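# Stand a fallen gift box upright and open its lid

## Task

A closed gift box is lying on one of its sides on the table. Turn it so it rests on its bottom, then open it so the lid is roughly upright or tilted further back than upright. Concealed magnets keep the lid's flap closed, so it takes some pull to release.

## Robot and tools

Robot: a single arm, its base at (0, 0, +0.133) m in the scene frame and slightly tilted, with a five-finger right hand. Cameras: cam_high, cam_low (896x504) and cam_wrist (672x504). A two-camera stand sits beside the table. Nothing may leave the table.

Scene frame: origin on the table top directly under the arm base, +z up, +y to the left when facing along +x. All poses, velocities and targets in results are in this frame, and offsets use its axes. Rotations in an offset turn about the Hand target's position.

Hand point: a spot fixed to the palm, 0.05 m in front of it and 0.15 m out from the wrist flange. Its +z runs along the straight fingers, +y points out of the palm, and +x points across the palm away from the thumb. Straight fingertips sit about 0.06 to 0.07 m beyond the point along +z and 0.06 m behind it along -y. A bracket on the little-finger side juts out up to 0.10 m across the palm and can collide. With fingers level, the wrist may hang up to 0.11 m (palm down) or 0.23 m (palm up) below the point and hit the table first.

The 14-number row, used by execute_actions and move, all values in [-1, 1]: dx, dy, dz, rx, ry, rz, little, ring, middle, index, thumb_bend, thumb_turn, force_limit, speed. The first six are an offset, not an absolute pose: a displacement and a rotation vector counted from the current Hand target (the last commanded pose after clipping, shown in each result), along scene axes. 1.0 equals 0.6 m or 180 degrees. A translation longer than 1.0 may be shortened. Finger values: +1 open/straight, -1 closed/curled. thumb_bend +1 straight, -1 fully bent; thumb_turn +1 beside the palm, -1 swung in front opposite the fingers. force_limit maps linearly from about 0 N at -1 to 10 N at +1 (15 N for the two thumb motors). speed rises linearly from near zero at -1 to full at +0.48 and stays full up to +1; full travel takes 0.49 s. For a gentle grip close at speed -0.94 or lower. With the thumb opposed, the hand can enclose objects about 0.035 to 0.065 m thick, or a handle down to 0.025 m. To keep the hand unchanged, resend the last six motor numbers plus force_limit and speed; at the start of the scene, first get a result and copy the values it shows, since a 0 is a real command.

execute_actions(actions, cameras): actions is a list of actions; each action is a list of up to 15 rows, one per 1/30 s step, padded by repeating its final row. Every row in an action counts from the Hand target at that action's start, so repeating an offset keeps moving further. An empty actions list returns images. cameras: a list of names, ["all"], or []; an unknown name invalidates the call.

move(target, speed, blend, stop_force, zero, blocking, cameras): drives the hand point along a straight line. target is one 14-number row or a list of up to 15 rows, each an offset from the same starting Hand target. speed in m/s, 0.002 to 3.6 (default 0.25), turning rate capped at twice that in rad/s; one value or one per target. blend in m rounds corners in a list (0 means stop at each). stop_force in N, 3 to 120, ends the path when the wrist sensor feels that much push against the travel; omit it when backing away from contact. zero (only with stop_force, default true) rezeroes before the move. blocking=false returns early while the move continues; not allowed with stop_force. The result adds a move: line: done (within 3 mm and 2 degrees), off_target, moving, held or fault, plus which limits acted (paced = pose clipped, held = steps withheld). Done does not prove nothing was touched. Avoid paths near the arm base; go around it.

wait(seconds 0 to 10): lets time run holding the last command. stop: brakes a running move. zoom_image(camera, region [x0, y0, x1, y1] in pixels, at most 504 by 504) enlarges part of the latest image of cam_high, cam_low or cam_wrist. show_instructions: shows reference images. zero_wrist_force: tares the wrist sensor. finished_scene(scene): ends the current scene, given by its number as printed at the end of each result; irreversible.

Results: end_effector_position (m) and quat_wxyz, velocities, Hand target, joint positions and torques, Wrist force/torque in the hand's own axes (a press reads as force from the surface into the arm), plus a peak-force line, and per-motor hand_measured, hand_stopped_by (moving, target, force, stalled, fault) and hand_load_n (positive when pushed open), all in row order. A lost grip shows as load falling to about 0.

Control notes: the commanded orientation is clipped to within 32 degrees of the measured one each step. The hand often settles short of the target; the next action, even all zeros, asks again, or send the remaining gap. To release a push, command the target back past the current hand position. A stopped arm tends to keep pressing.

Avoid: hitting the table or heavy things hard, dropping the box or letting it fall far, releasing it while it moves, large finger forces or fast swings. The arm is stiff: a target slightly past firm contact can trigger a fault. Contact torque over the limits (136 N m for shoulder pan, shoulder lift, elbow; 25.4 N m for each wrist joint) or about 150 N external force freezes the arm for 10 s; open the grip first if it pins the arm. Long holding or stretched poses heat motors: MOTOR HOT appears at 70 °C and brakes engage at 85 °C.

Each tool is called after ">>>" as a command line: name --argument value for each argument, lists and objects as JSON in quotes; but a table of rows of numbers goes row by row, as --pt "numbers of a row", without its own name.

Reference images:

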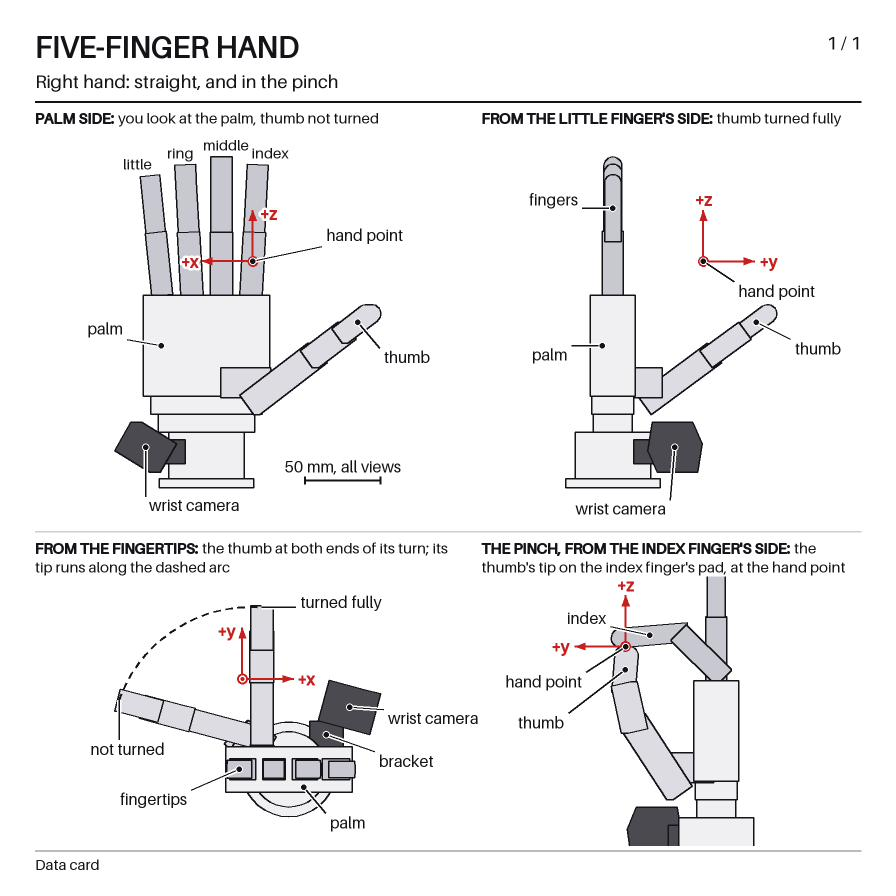

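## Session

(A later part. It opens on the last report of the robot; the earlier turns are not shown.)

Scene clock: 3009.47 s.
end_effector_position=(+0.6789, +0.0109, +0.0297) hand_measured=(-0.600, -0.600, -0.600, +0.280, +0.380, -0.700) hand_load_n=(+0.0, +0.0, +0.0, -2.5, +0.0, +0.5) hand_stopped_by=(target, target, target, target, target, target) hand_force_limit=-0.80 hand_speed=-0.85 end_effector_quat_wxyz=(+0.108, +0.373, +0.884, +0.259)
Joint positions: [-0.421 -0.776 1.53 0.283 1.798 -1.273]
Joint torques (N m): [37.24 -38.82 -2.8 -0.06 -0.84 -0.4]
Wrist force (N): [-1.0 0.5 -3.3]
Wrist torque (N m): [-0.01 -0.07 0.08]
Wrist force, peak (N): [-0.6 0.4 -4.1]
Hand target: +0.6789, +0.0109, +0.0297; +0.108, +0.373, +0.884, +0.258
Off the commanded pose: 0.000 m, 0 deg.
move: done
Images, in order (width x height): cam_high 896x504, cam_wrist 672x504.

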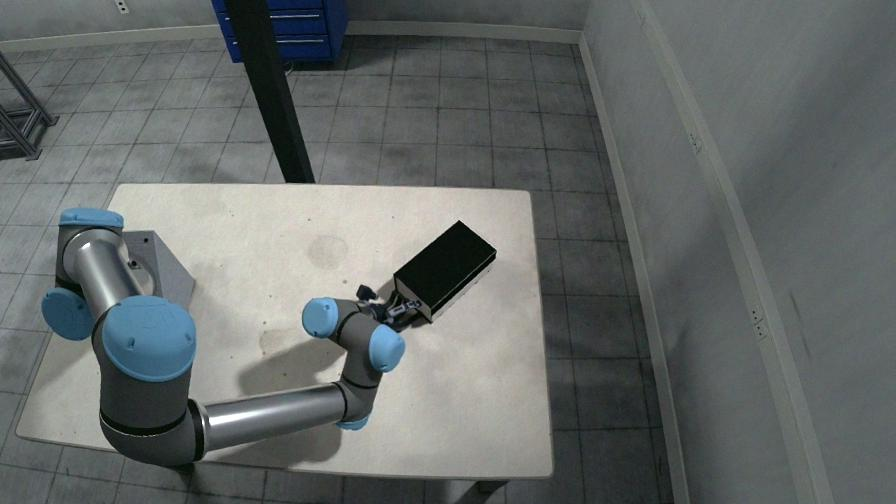

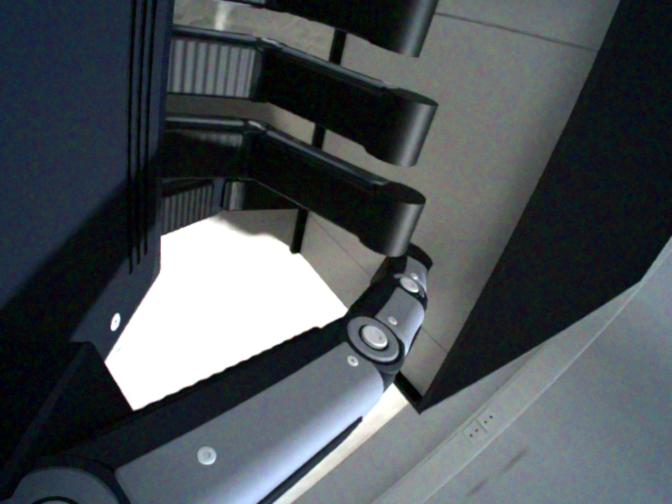

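>>> move --pt "-0.0048 -0.0047 0.0025 0 0 0 -0.6 -0.6 -0.6 0.28 0.38 -0.7 -0.8 -0.4" --pt "-0.0357 -0.035 0.0167 0 0 0 -0.6 -0.6 -0.6 0.28 0.38 -0.7 -0.8 -0.4" --pt "-0.0357 -0.035 0.0455 0 0 0 -0.6 -0.6 -0.6 0.28 0.38 -0.7 -0.8 -0.4" --pt "-0.0357 -0.035 0.0455 0 0 0 -0.6 -0.6 -0.6 0.28 1 1 -0.8 -0.4" --pt "-0.0357 -0.035 0.0455 0 0 0 -1 -1 0.6 -0.16 1 1 -0.8 -0.4" --speed 0.03 --cameras '["cam_high","cam_wrist","cam_low"]'

>>> zoom_image --camera "cam_high" --region '[370, 270, 440, 330]'

Scene clock: 3089.93 s.
end_effector_position=(+0.6575, -0.0101, +0.0570) hand_measured=(-1.000, -1.000, +0.600, -0.160, +1.000, +1.000) hand_load_n=(+0.0, +0.0, +0.0, +0.0, -0.5, +0.0) hand_stopped_by=(target, target, target, target, target, target) hand_force_limit=-0.80 hand_speed=-0.40 end_effector_quat_wxyz=(+0.108, +0.373, +0.884, +0.258)
Joint positions: [-0.423 -0.869 1.603 0.304 1.798 -1.275]
Joint torques (N m): [29.77 -26.44 0.07 0.51 -1.9 -1.09]
Wrist force (N): [-0.8 0.2 -0.1]
Wrist torque (N m): [-0.06 -0.05 0.00]
Wrist force, peak (N): [-0.5 0.7 -3.4]
Hand target: +0.6575, -0.0101, +0.0570; +0.108, +0.373, +0.884, +0.258
Off the commanded pose: 0.000 m, 0 deg.
move: done

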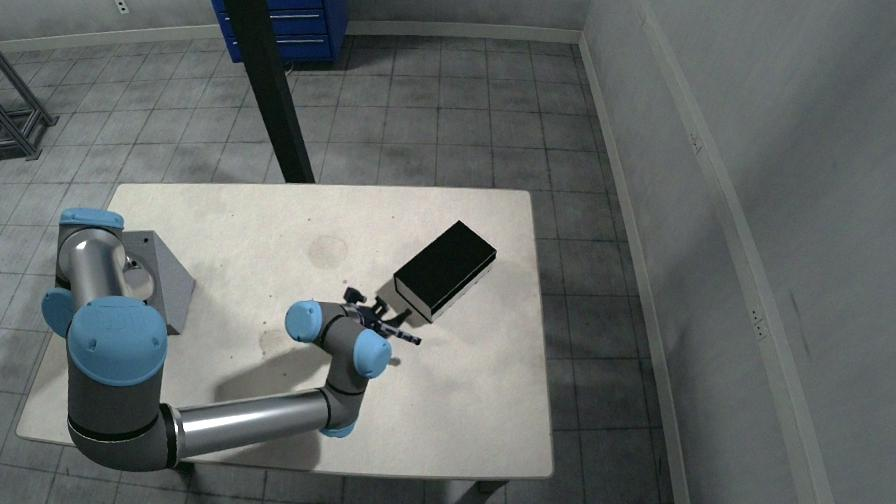

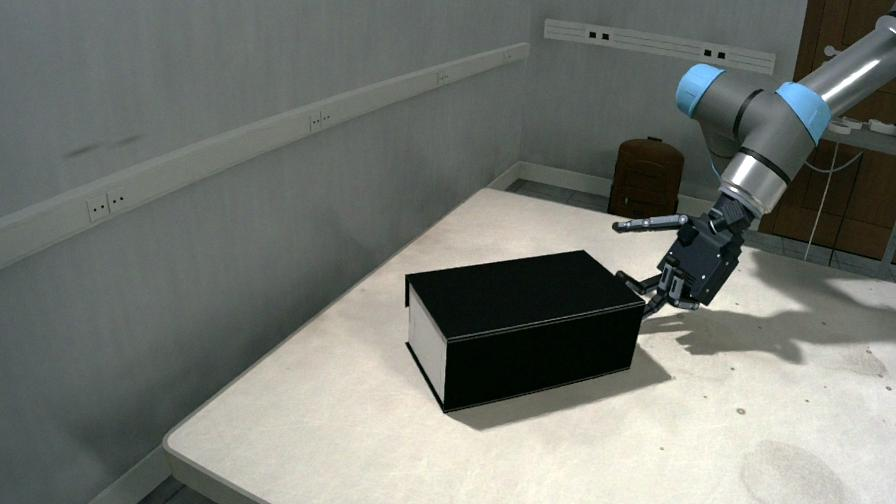

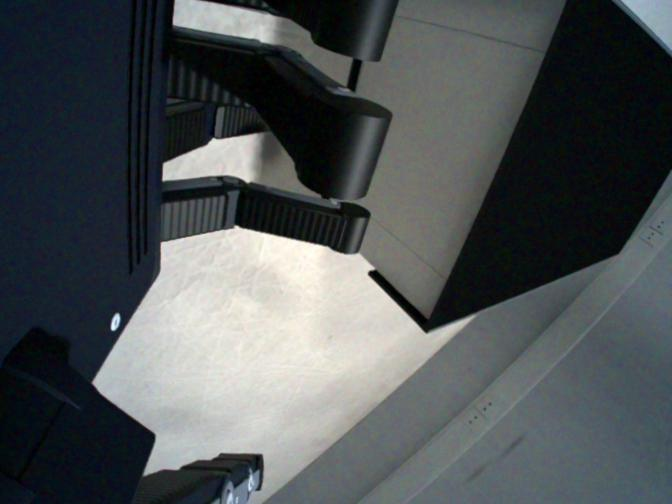

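Scaled by 7.200 from the camera's 896x504 image, which has a finer 1280x720 frame.

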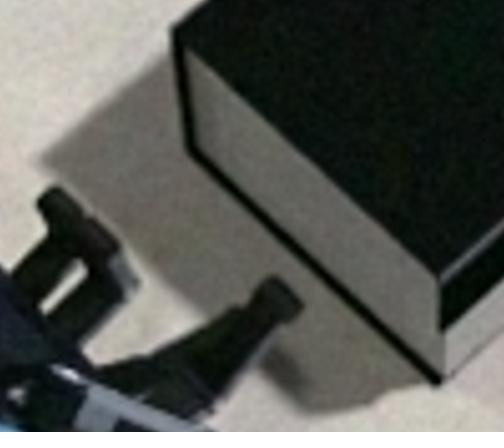

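>>> move --pt "0.01168 -0.01188 -0.0008 0 0 0 -1 -1 0.6 -0.16 1 1 -0.8 -0.85" --pt "0.04852 0.02433 -0.0008 0 0 0 -1 -1 0.6 -0.16 1 1 -0.8 -0.85" --speed 0.02 --cameras '["cam_high","cam_wrist"]'

>>> zoom_image --camera "cam_high" --region '[400, 295, 435, 330]'

>>> zoom_image --camera "cam_wrist" --region '[260, 180, 480, 400]'

Scene clock: 3111.17 s.
end_effector_position=(+0.6867, +0.0046, +0.0566) hand_measured=(-1.000, -1.000, +0.600, -0.160, +1.000, +1.000) hand_load_n=(+0.0, +0.0, +0.0, +0.0, +0.0, +0.0) hand_stopped_by=(target, target, target, target, target, target) hand_force_limit=-0.80 hand_speed=-0.85 end_effector_quat_wxyz=(+0.108, +0.373, +0.884, +0.258)
Joint positions: [-0.389 -0.798 1.498 0.344 1.815 -1.244]
Joint torques (N m): [30.83 -44.61 2.03 2.29 -0.61 -0.37]
Wrist force (N): [-0.6 0.2 0.2]
Wrist torque (N m): [-0.06 -0.09 -0.01]
Wrist force, peak (N): [-1.1 0.2 0.1]
Hand target: +0.6866, +0.0045, +0.0566; +0.108, +0.373, +0.884, +0.258
Off the commanded pose: 0.000 m, 0 deg.
move: done
Images, in order (width x height): cam_high 896x504, cam_wrist 672x504.

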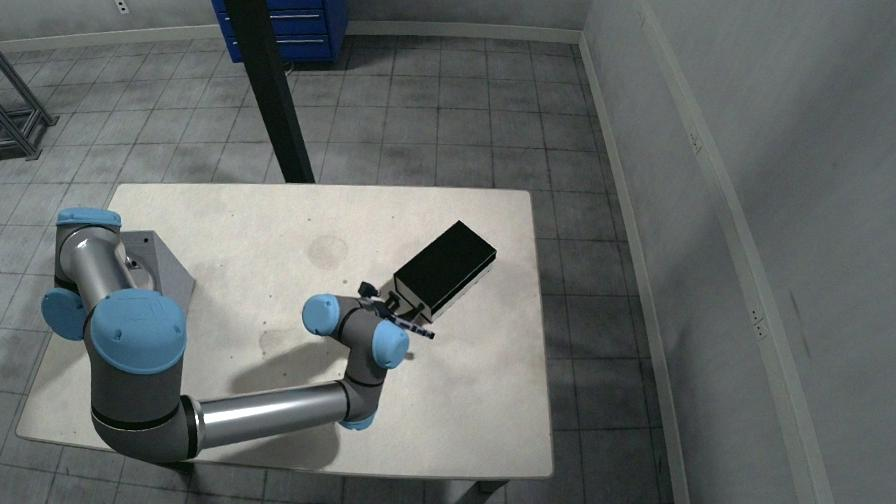

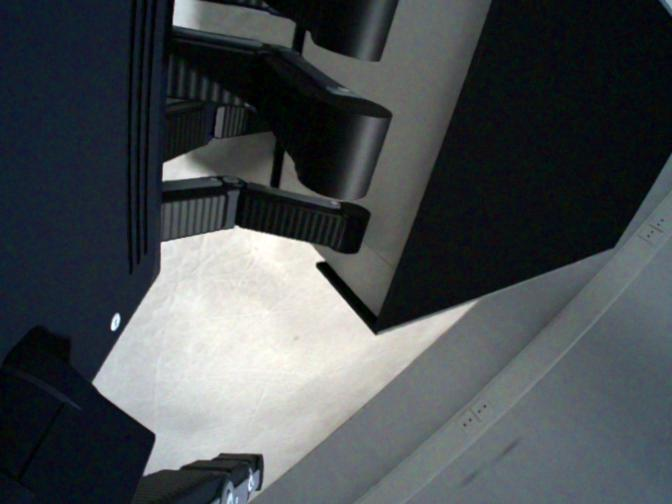

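Scaled by 14.400 from the camera's 896x504 image, which has a finer 1280x720 frame.

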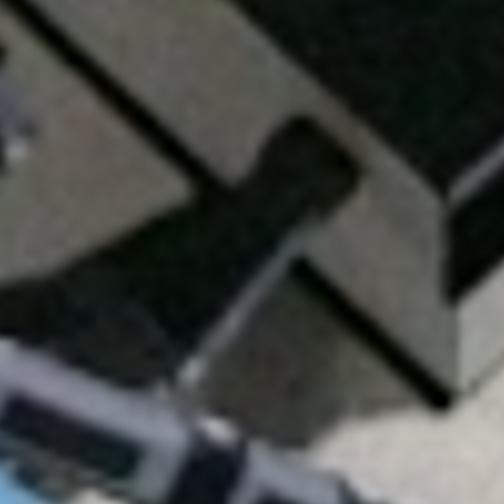

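Scaled by 2.291 from the camera's 672x504 image, which has a finer 960x720 frame.

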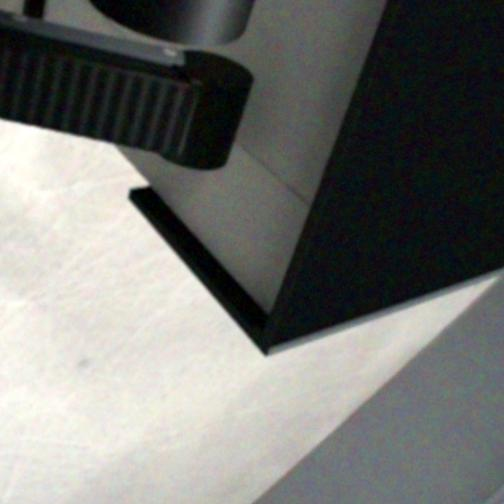

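>>> move --target '[0.00297,0.00292,0,0,0,0,-1,-1,0.6,-0.16,1,1,-0.8,-0.85]' --speed 0.01 --cameras '["cam_high"]'

>>> zoom_image --camera "cam_high" --region '[400, 295, 435, 330]'

Scene clock: 3118.53 s.
end_effector_position=(+0.6884, +0.0063, +0.0566) hand_measured=(-1.000, -1.000, +0.600, -0.160, +1.000, +1.000) hand_load_n=(+0.0, +0.0, +0.0, +0.0, +0.0, +0.0) hand_stopped_by=(target, target, target, target, target, target) hand_force_limit=-0.80 hand_speed=-0.85 end_effector_quat_wxyz=(+0.108, +0.373, +0.884, +0.258)
Joint positions: [-0.386 -0.793 1.492 0.346 1.817 -1.241]
Joint torques (N m): [41.59 -34.71 -4.02 3.33 0.34 1.08]
Wrist force (N): [-1.0 -0.3 -0.3]
Wrist torque (N m): [-0.04 -0.05 -0.03]
Wrist force, peak (N): [-1.1 0.4 0.2]
Hand target: +0.6884, +0.0062, +0.0566; +0.108, +0.373, +0.884, +0.258
Off the commanded pose: 0.000 m, 0 deg.
move: done
Images, in order (width x height): cam_high 896x504.

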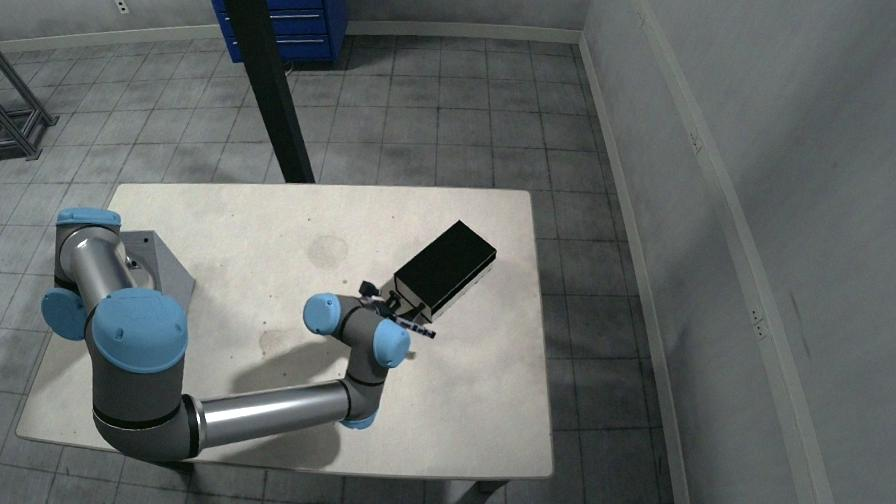

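Scaled by 14.400 from the camera's 896x504 image, which has a finer 1280x720 frame.

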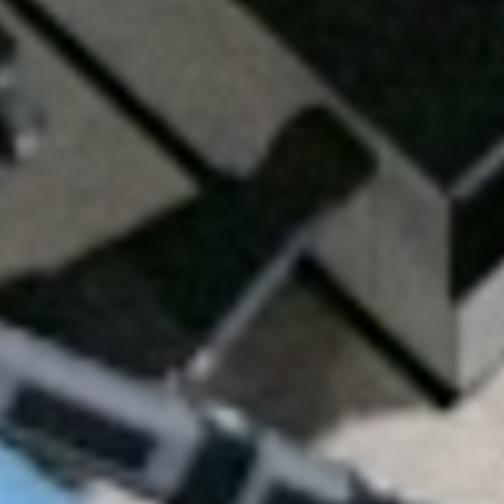

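>>> move --target '[0,0,-0.01,0,0,0,-1,-1,0.6,-0.16,1,1,-0.8,-0.85]' --speed 0.003 --stop_force 3 --cameras '["cam_high","cam_wrist"]'

>>> zoom_image --camera "cam_high" --region '[400, 295, 435, 330]'

Scene clock: 3127.57 s.
end_effector_position=(+0.6884, +0.0062, +0.0539) hand_measured=(-1.000, -1.000, +0.600, -0.160, +1.000, +1.000) hand_load_n=(+0.0, +0.0, -2.0, +0.0, +0.0, +0.0) hand_stopped_by=(target, target, target, target, target, target) hand_force_limit=-0.80 hand_speed=-0.85 end_effector_quat_wxyz=(+0.108, +0.373, +0.884, +0.258)
Joint positions: [-0.389 -0.79 1.493 0.342 1.815 -1.244]
Joint torques (N m): [44.9 -43.29 -4.41 3.25 0.95 0.92]
Wrist force (N): [-0.7 0.5 -2.8]
Wrist torque (N m): [-0.04 -0.02 0.09]
Wrist force, peak (N): [-0.6 0.4 -4.1]
Hand target: +0.6884, +0.0062, +0.0539; +0.108, +0.373, +0.884, +0.258 (not the last commanded pose)
Off the commanded pose: 0.003 m, 0 deg.
move: contact
Images, in order (width x height): cam_high 896x504, cam_wrist 672x504.

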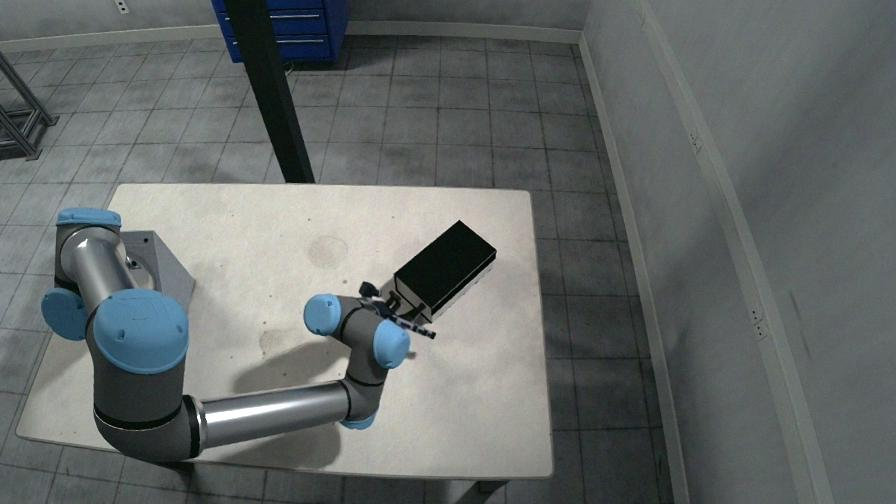

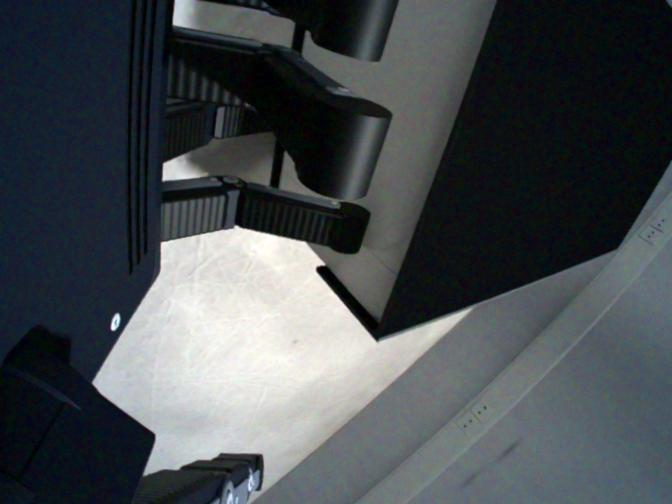

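Scaled by 14.400 from the camera's 896x504 image, which has a finer 1280x720 frame.

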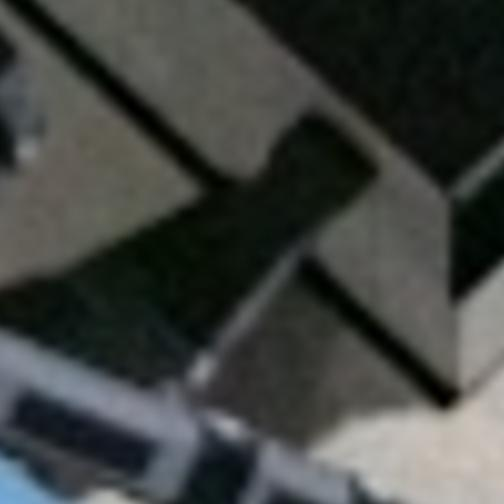

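>>> move --target '[0.0017,0.00167,0.0003,-0.00506,0.00515,0,-1,-1,0.6,-0.22,1,1,0.6,-0.92]' --speed 0.01 --cameras '["cam_high"]'

>>> zoom_image --camera "cam_high" --region '[400, 295, 435, 330]'

Scene clock: 3135.97 s.
end_effector_position=(+0.6894, +0.0073, +0.0541) hand_measured=(-1.000, -1.000, +0.600, -0.220, +1.000, +1.000) hand_load_n=(+0.0, +0.0, -2.0, +0.0, +0.0, +0.0) hand_stopped_by=(target, target, target, target, target, target) hand_force_limit=0.60 hand_speed=-0.92 end_effector_quat_wxyz=(+0.103, +0.375, +0.887, +0.248)
Joint positions: [-0.376 -0.781 1.476 0.36 1.843 -1.231]
Joint torques (N m): [37.64 -31.88 -3.62 2.53 -0.85 0.46]
Wrist force (N): [-0.7 0.9 -1.8]
Wrist torque (N m): [-0.11 -0.07 0.01]
Wrist force, peak (N): [-0.8 0.8 -3.0]
Hand target: +0.6894, +0.0072, +0.0541; +0.103, +0.375, +0.887, +0.248
Off the commanded pose: 0.000 m, 0 deg.
move: done
Images, in order (width x height): cam_high 896x504.

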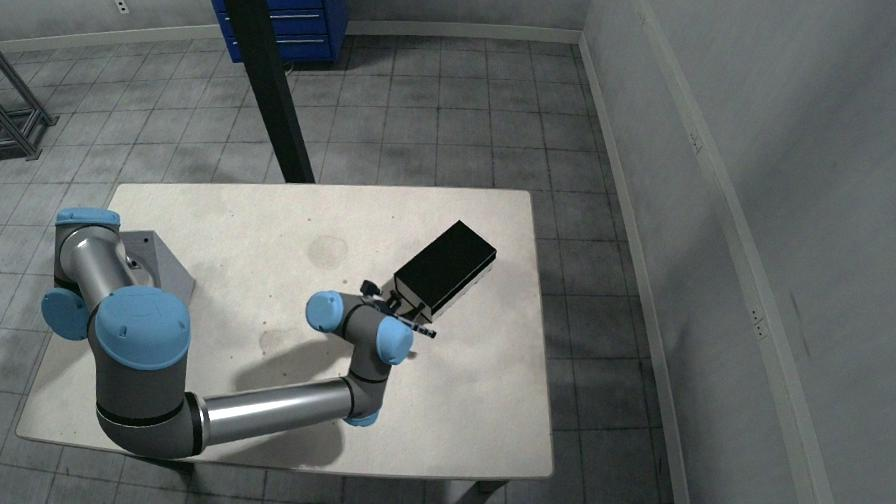

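Scaled by 14.400 from the camera's 896x504 image, which has a finer 1280x720 frame.

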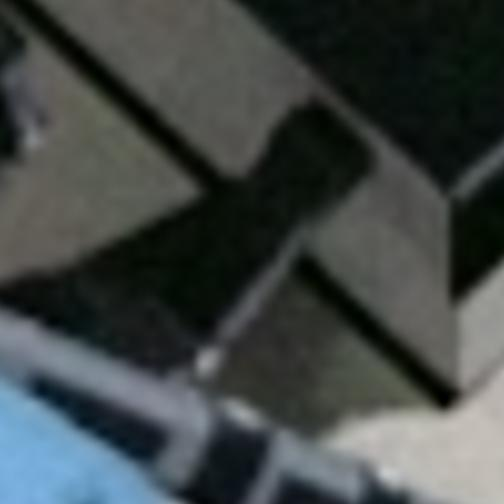

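>>> move --target '[0.00222,0.00218,0.0004,-0.00662,0.00673,0,-1,-1,0.6,-0.3,1,1,0.6,-0.92]' --speed 0.01 --cameras '["cam_high"]'

>>> zoom_image --camera "cam_high" --region '[400, 295, 435, 330]'

Scene clock: 3141.90 s.
end_effector_position=(+0.6908, +0.0086, +0.0543) hand_measured=(-1.000, -1.000, +0.600, -0.300, +1.000, +1.000) hand_load_n=(+0.0, +0.0, -1.5, +0.0, +0.0, +0.0) hand_stopped_by=(target, target, target, target, target, target) hand_force_limit=0.60 hand_speed=-0.92 end_effector_quat_wxyz=(+0.098, +0.376, +0.891, +0.235)
Joint positions: [-0.36 -0.768 1.453 0.385 1.879 -1.213]
Joint torques (N m): [38.84 -32.23 -4.33 2.4 -0.96 0.59]
Wrist force (N): [-1.1 0.6 -1.2]
Wrist torque (N m): [-0.10 -0.04 -0.01]
Wrist force, peak (N): [-1.4 1.4 -2.0]
Hand target: +0.6907, +0.0085, +0.0543; +0.098, +0.376, +0.891, +0.235
Off the commanded pose: 0.000 m, 0 deg.
move: done
Images, in order (width x height): cam_high 896x504.

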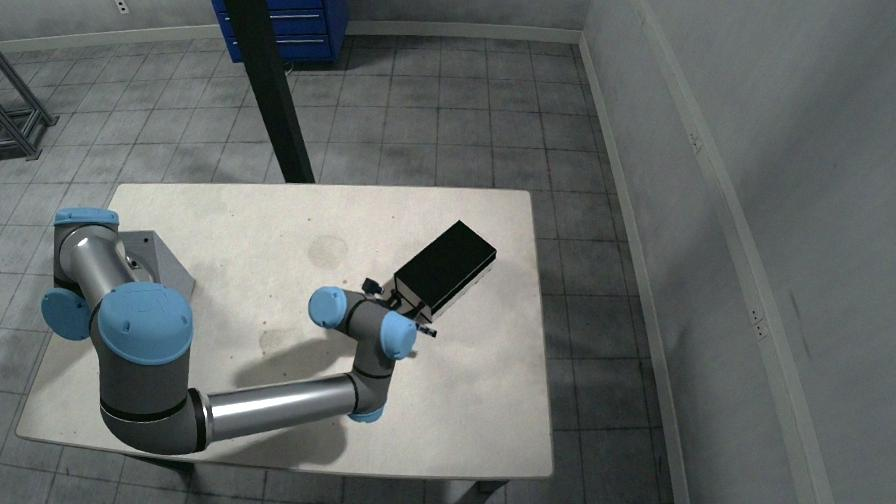

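Scaled by 14.400 from the camera's 896x504 image, which has a finer 1280x720 frame.

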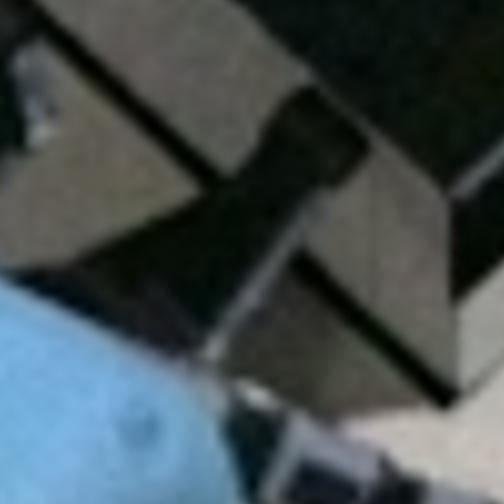

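>>> move --target '[0.00157,0.00154,0.00027,-0.00467,0.00475,0,-1,-1,0.6,-0.36,1,1,0.6,-0.92]' --speed 0.01 --cameras '["cam_high"]'

>>> zoom_image --camera "cam_high" --region '[400, 295, 435, 330]'

Scene clock: 3150.00 s.
end_effector_position=(+0.6917, +0.0095, +0.0545) hand_measured=(-1.000, -1.000, +0.600, -0.360, +1.000, +1.000) hand_load_n=(+0.0, +0.0, -0.5, +0.0, +0.0, +0.0) hand_stopped_by=(target, target, target, target, target, target) hand_force_limit=0.60 hand_speed=-0.92 end_effector_quat_wxyz=(+0.094, +0.377, +0.893, +0.226)
Joint positions: [-0.348 -0.758 1.436 0.403 1.904 -1.2]
Joint torques (N m): [39.14 -33.01 -3.94 2.29 -1 0.6]
Wrist force (N): [-0.8 0.6 -0.7]
Wrist torque (N m): [-0.05 -0.08 0.02]
Wrist force, peak (N): [-1.7 0.8 -1.7]
Hand target: +0.6917, +0.0095, +0.0545; +0.094, +0.377, +0.893, +0.226
Off the commanded pose: 0.000 m, 0 deg.
move: done
Images, in order (width x height): cam_high 896x504.

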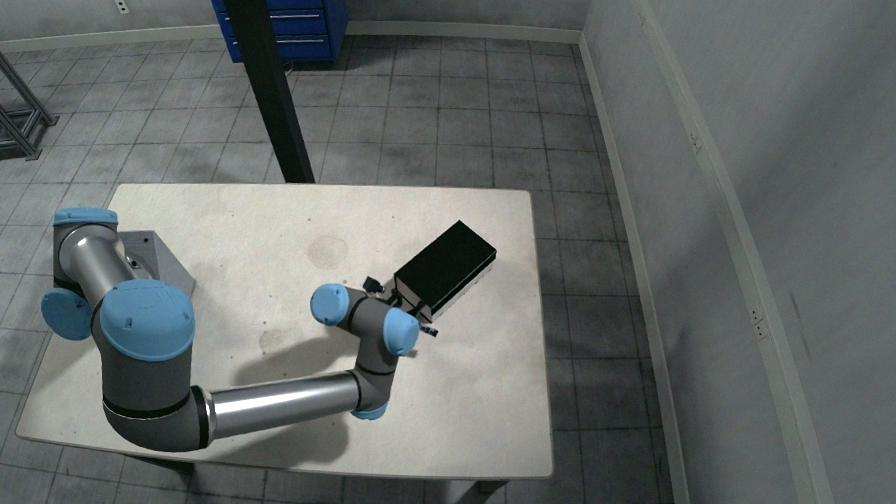

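Scaled by 14.400 from the camera's 896x504 image, which has a finer 1280x720 frame.

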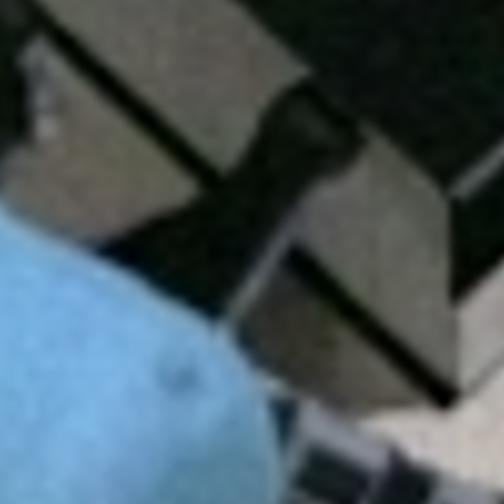

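>>> move --pt "-0.01022 -0.01005 0.0028 0 0 0 -1 -1 0.6 -0.36 1 1 0.6 -0.92" --pt "-0.01022 -0.01005 0.0028 0.00974 -0.0099 0 -1 -1 0.6 -0.22 1 1 0.6 -0.7" --pt "-0.00273 -0.00268 0.0028 0.00974 -0.0099 0 -1 -1 0.6 -0.22 1 1 0.6 -0.7" --speed 0.012 --cameras '["cam_high"]'

>>> zoom_image --camera "cam_high" --region '[400, 295, 435, 330]'

Scene clock: 3191.17 s.
end_effector_position=(+0.6901, +0.0080, +0.0562) hand_measured=(-1.000, -1.000, +0.600, -0.220, +1.000, +1.000) hand_load_n=(+0.0, +0.0, +0.0, +0.0, +0.0, +0.0) hand_stopped_by=(target, target, target, target, target, target) hand_force_limit=0.60 hand_speed=-0.70 end_effector_quat_wxyz=(+0.102, +0.375, +0.888, +0.245)
Joint positions: [-0.369 -0.779 1.469 0.369 1.853 -1.224]
Joint torques (N m): [34.76 -43.98 1.52 2.67 -0.11 0.09]
Wrist force (N): [-0.6 -0.1 -0.3]
Wrist torque (N m): [-0.02 -0.11 0.01]
Wrist force, peak (N): [-1.3 0.2 -1.3]
Hand target: +0.6901, +0.0079, +0.0562; +0.102, +0.375, +0.888, +0.245
Off the commanded pose: 0.000 m, 0 deg.
move: done
Images, in order (width x height): cam_high 896x504.

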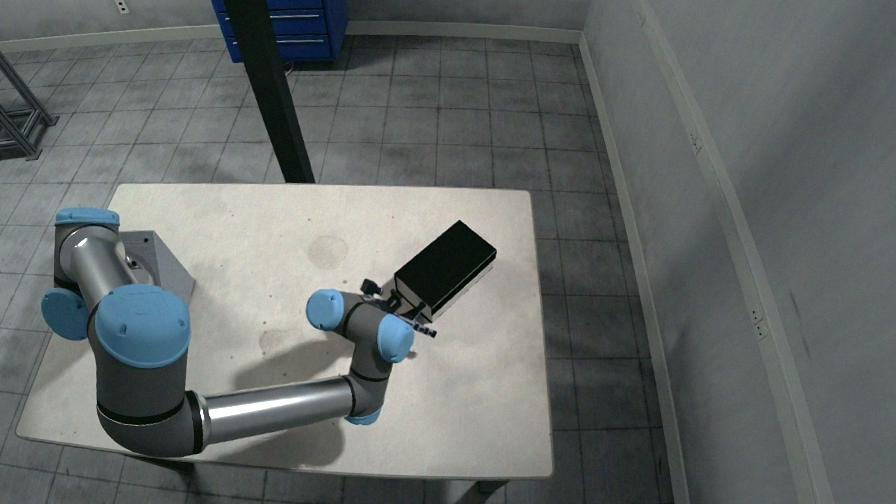

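Scaled by 14.400 from the camera's 896x504 image, which has a finer 1280x720 frame.

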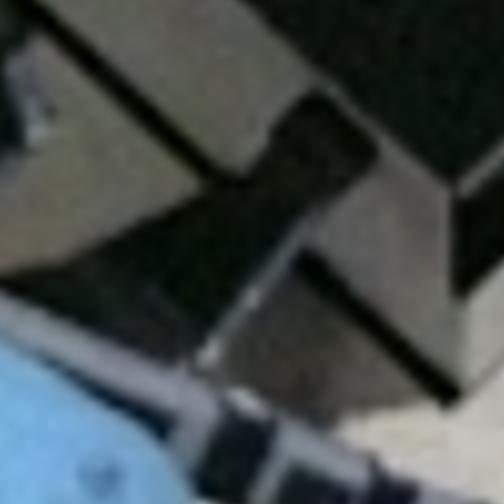

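>>> move --target '[0,0,-0.008,0,0,0,-1,-1,0.6,-0.22,1,1,0.6,-0.7]' --speed 0.003 --stop_force 3 --cameras '["cam_high"]'

>>> zoom_image --camera "cam_high" --region '[400, 295, 435, 330]'

Scene clock: 3197.03 s.
end_effector_position=(+0.6900, +0.0079, +0.0538) hand_measured=(-1.000, -1.000, +0.600, -0.220, +1.000, +1.000) hand_load_n=(+0.0, +0.0, -2.0, +0.0, +0.0, +0.0) hand_stopped_by=(target, target, target, target, target, target) hand_force_limit=0.60 hand_speed=-0.70 end_effector_quat_wxyz=(+0.102, +0.375, +0.888, +0.245)
Joint positions: [-0.373 -0.776 1.47 0.365 1.851 -1.227]
Joint torques (N m): [44.95 -42.54 -4.92 3.13 0.93 0.91]
Wrist force (N): [-0.6 0.1 -3.9]
Wrist torque (N m): [0.02 0.01 0.10]
Wrist force, peak (N): [-0.7 0.2 -4.9]
Hand target: +0.6901, +0.0079, +0.0538; +0.102, +0.375, +0.888, +0.245 (not the last commanded pose)
Off the commanded pose: 0.002 m, 0 deg.
move: contact
Images, in order (width x height): cam_high 896x504.

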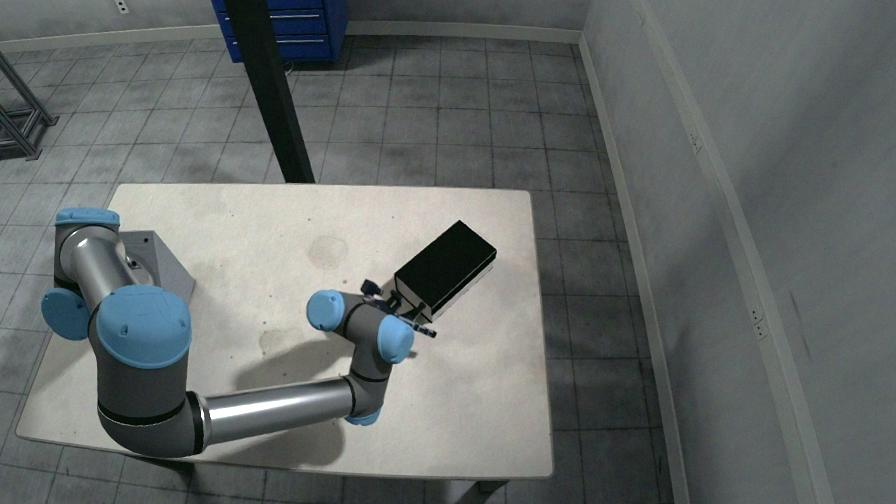

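Scaled by 14.400 from the camera's 896x504 image, which has a finer 1280x720 frame.

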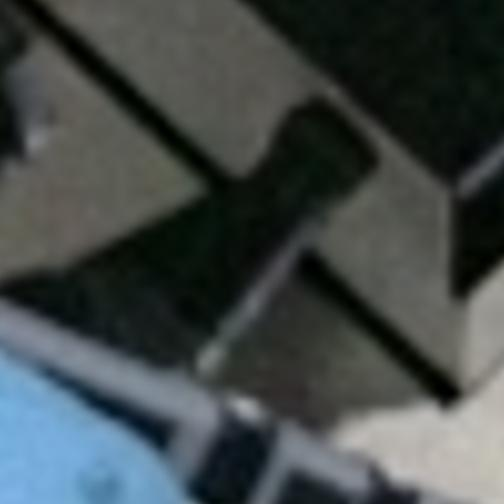

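>>> move --target '[0.00223,0.0022,0,-0.00662,0.00673,0,-1,-1,0.6,-0.28,1,1,0.6,-0.92]' --speed 0.01 --cameras '["cam_high"]'

>>> zoom_image --camera "cam_high" --region '[400, 295, 435, 330]'

Scene clock: 3206.77 s.
end_effector_position=(+0.6914, +0.0092, +0.0538) hand_measured=(-1.000, -1.000, +0.600, -0.280, +1.000, +1.000) hand_load_n=(+0.0, +0.0, -3.5, -0.5, +0.0, +0.0) hand_stopped_by=(target, target, target, target, target, target) hand_force_limit=0.60 hand_speed=-0.92 end_effector_quat_wxyz=(+0.097, +0.376, +0.892, +0.232)
Joint positions: [-0.356 -0.763 1.446 0.39 1.887 -1.209]
Joint torques (N m): [37.94 -31.17 -3.51 2.09 -0.99 0.52]
Wrist force (N): [-1.3 0.4 -4.9]
Wrist torque (N m): [-0.01 0.06 0.00]
Wrist force, peak (N): [-1.1 0.4 -5.1]
Hand target: +0.6914, +0.0092, +0.0538; +0.097, +0.376, +0.892, +0.232
Off the commanded pose: 0.000 m, 0 deg.
move: done
Images, in order (width x height): cam_high 896x504.

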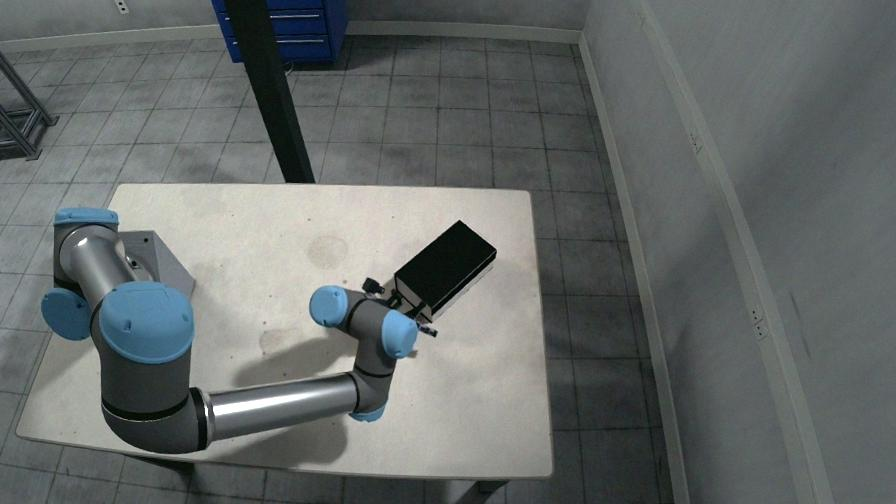

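Scaled by 14.400 from the camera's 896x504 image, which has a finer 1280x720 frame.

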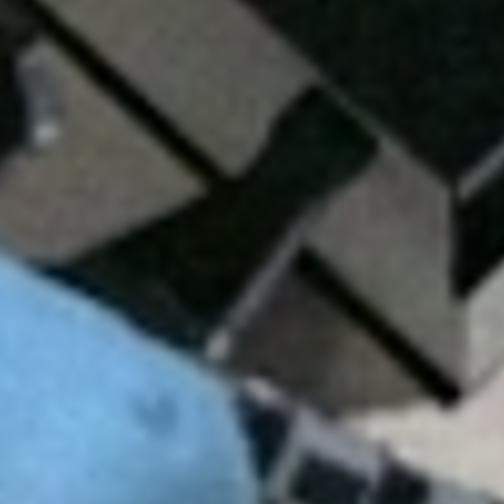

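>>> move --target '[0.00197,0.00194,0,-0.00584,0.00594,0,-1,-1,0.6,-0.34,1,1,0.6,-0.92]' --speed 0.01 --cameras '["cam_high"]'

>>> zoom_image --camera "cam_high" --region '[400, 295, 435, 330]'

Scene clock: 3212.30 s.
end_effector_position=(+0.6926, +0.0104, +0.0538) hand_measured=(-1.000, -1.000, +0.600, -0.340, +1.000, +1.000) hand_load_n=(+0.0, +0.0, -4.5, +0.0, +0.0, +0.0) hand_stopped_by=(target, target, target, target, target, target) hand_force_limit=0.60 hand_speed=-0.92 end_effector_quat_wxyz=(+0.092, +0.378, +0.895, +0.220)
Joint positions: [-0.342 -0.75 1.425 0.413 1.918 -1.193]
Joint torques (N m): [38.09 -31.77 -3.81 2.2 -0.46 0.5]
Wrist force (N): [-1.0 1.7 -4.8]
Wrist torque (N m): [-0.07 0.03 0.04]
Wrist force, peak (N): [-1.3 2.0 -5.0]
Hand target: +0.6926, +0.0103, +0.0538; +0.092, +0.378, +0.895, +0.220
Off the commanded pose: 0.000 m, 0 deg.
move: done
Images, in order (width x height): cam_high 896x504.

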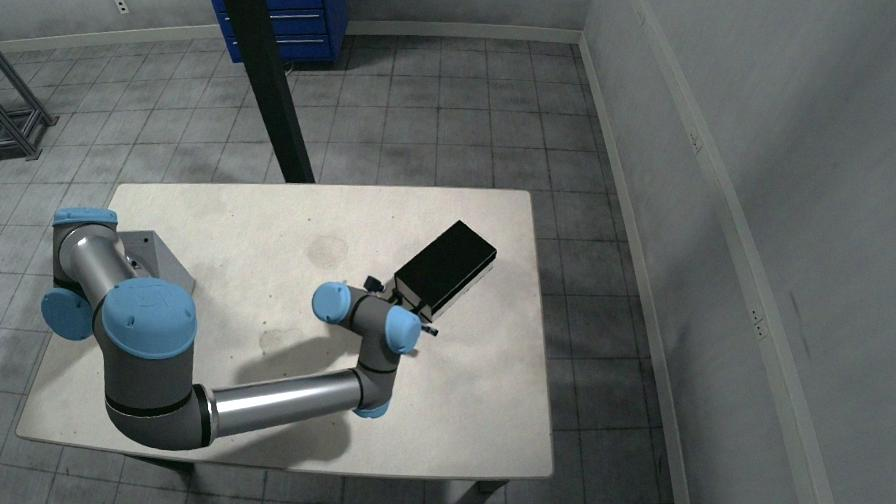

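Scaled by 14.400 from the camera's 896x504 image, which has a finer 1280x720 frame.

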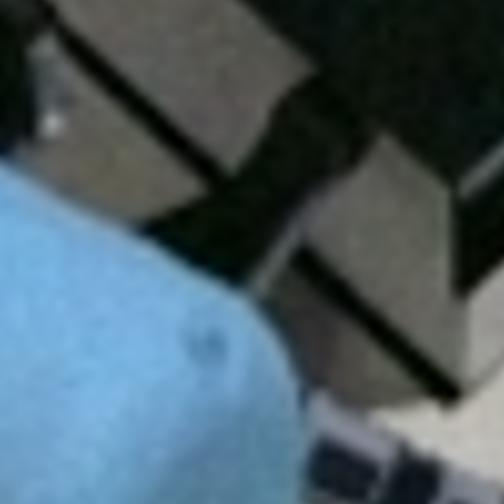

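>>> zoom_image --camera "cam_high" --region '[415, 270, 475, 330]'

>>> execute_actions --actions '[]' --cameras '["cam_wrist", "cam_low"]'

>>> zoom_image --camera "cam_wrist" --region '[260, 140, 460, 360]'

>>> zoom_image --camera "cam_low" --region '[560, 230, 720, 390]'

Scaled by 8.400 from the camera's 896x504 image, which has a finer 1280x720 frame.

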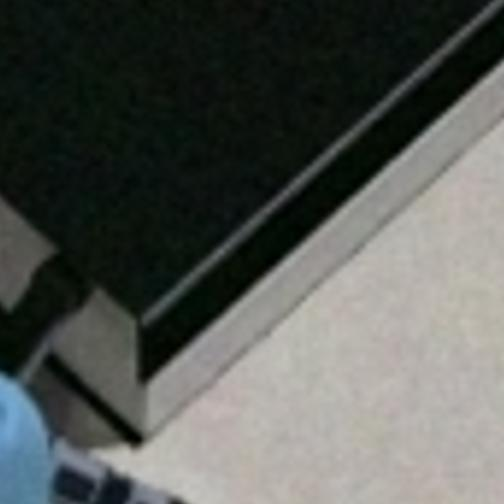

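Scene clock: 3219.20 s.
end_effector_position=(+0.6926, +0.0103, +0.0538) hand_measured=(-1.000, -1.000, +0.600, -0.340, +1.000, +1.000) hand_load_n=(+0.0, +0.0, -4.0, +0.0, -0.5, +0.0) hand_stopped_by=(target, target, target, target, target, target) hand_force_limit=0.60 hand_speed=-0.92 end_effector_quat_wxyz=(+0.092, +0.378, +0.895, +0.220)
Joint positions: [-0.343 -0.75 1.425 0.412 1.918 -1.193]
Joint velocities: within noise
Joint torques (N m): [30.89 -42.47 0.63 -0.92 -1.65 -0.61]
Motor temperatures (°C): [38 43 34 42 38 43]
Wrist force (N): [-2.0 1.6 -4.9]
Wrist torque (N m): [-0.09 0.06 0.00]
Wrist force, peak (N): [-1.9 1.6 -5.2]
Hand target: +0.6926, +0.0103, +0.0538; +0.092, +0.378, +0.895, +0.220
Off the commanded pose: 0.000 m, 0 deg.
Images, in order (width x height): cam_low 896x504, cam_wrist 672x504.

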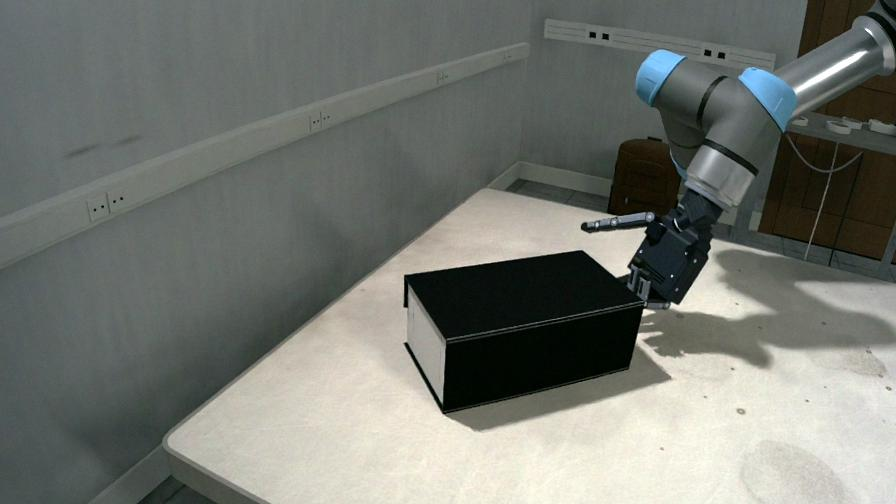

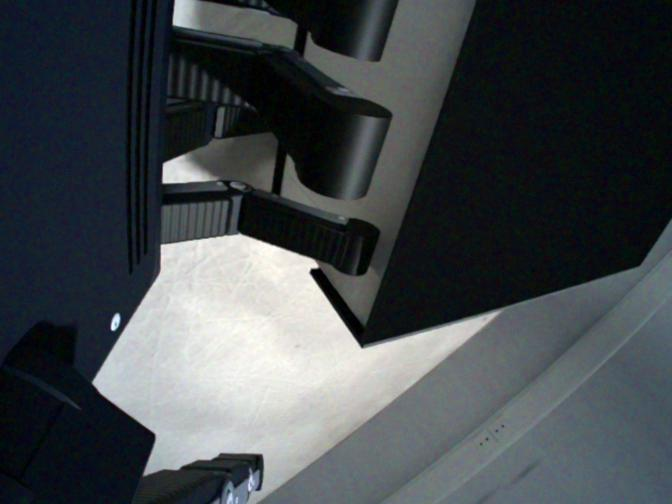

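Scaled by 2.291 from the camera's 672x504 image, which has a finer 960x720 frame.

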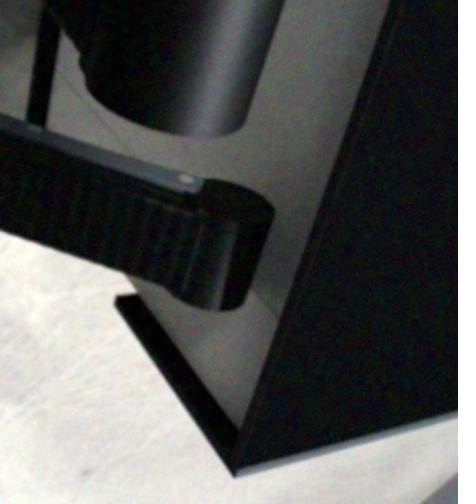

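Scaled by 3.150 from the camera's 896x504 image, which has a finer 1280x720 frame.

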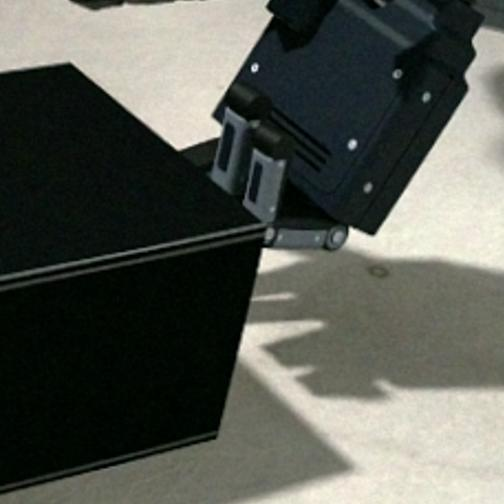

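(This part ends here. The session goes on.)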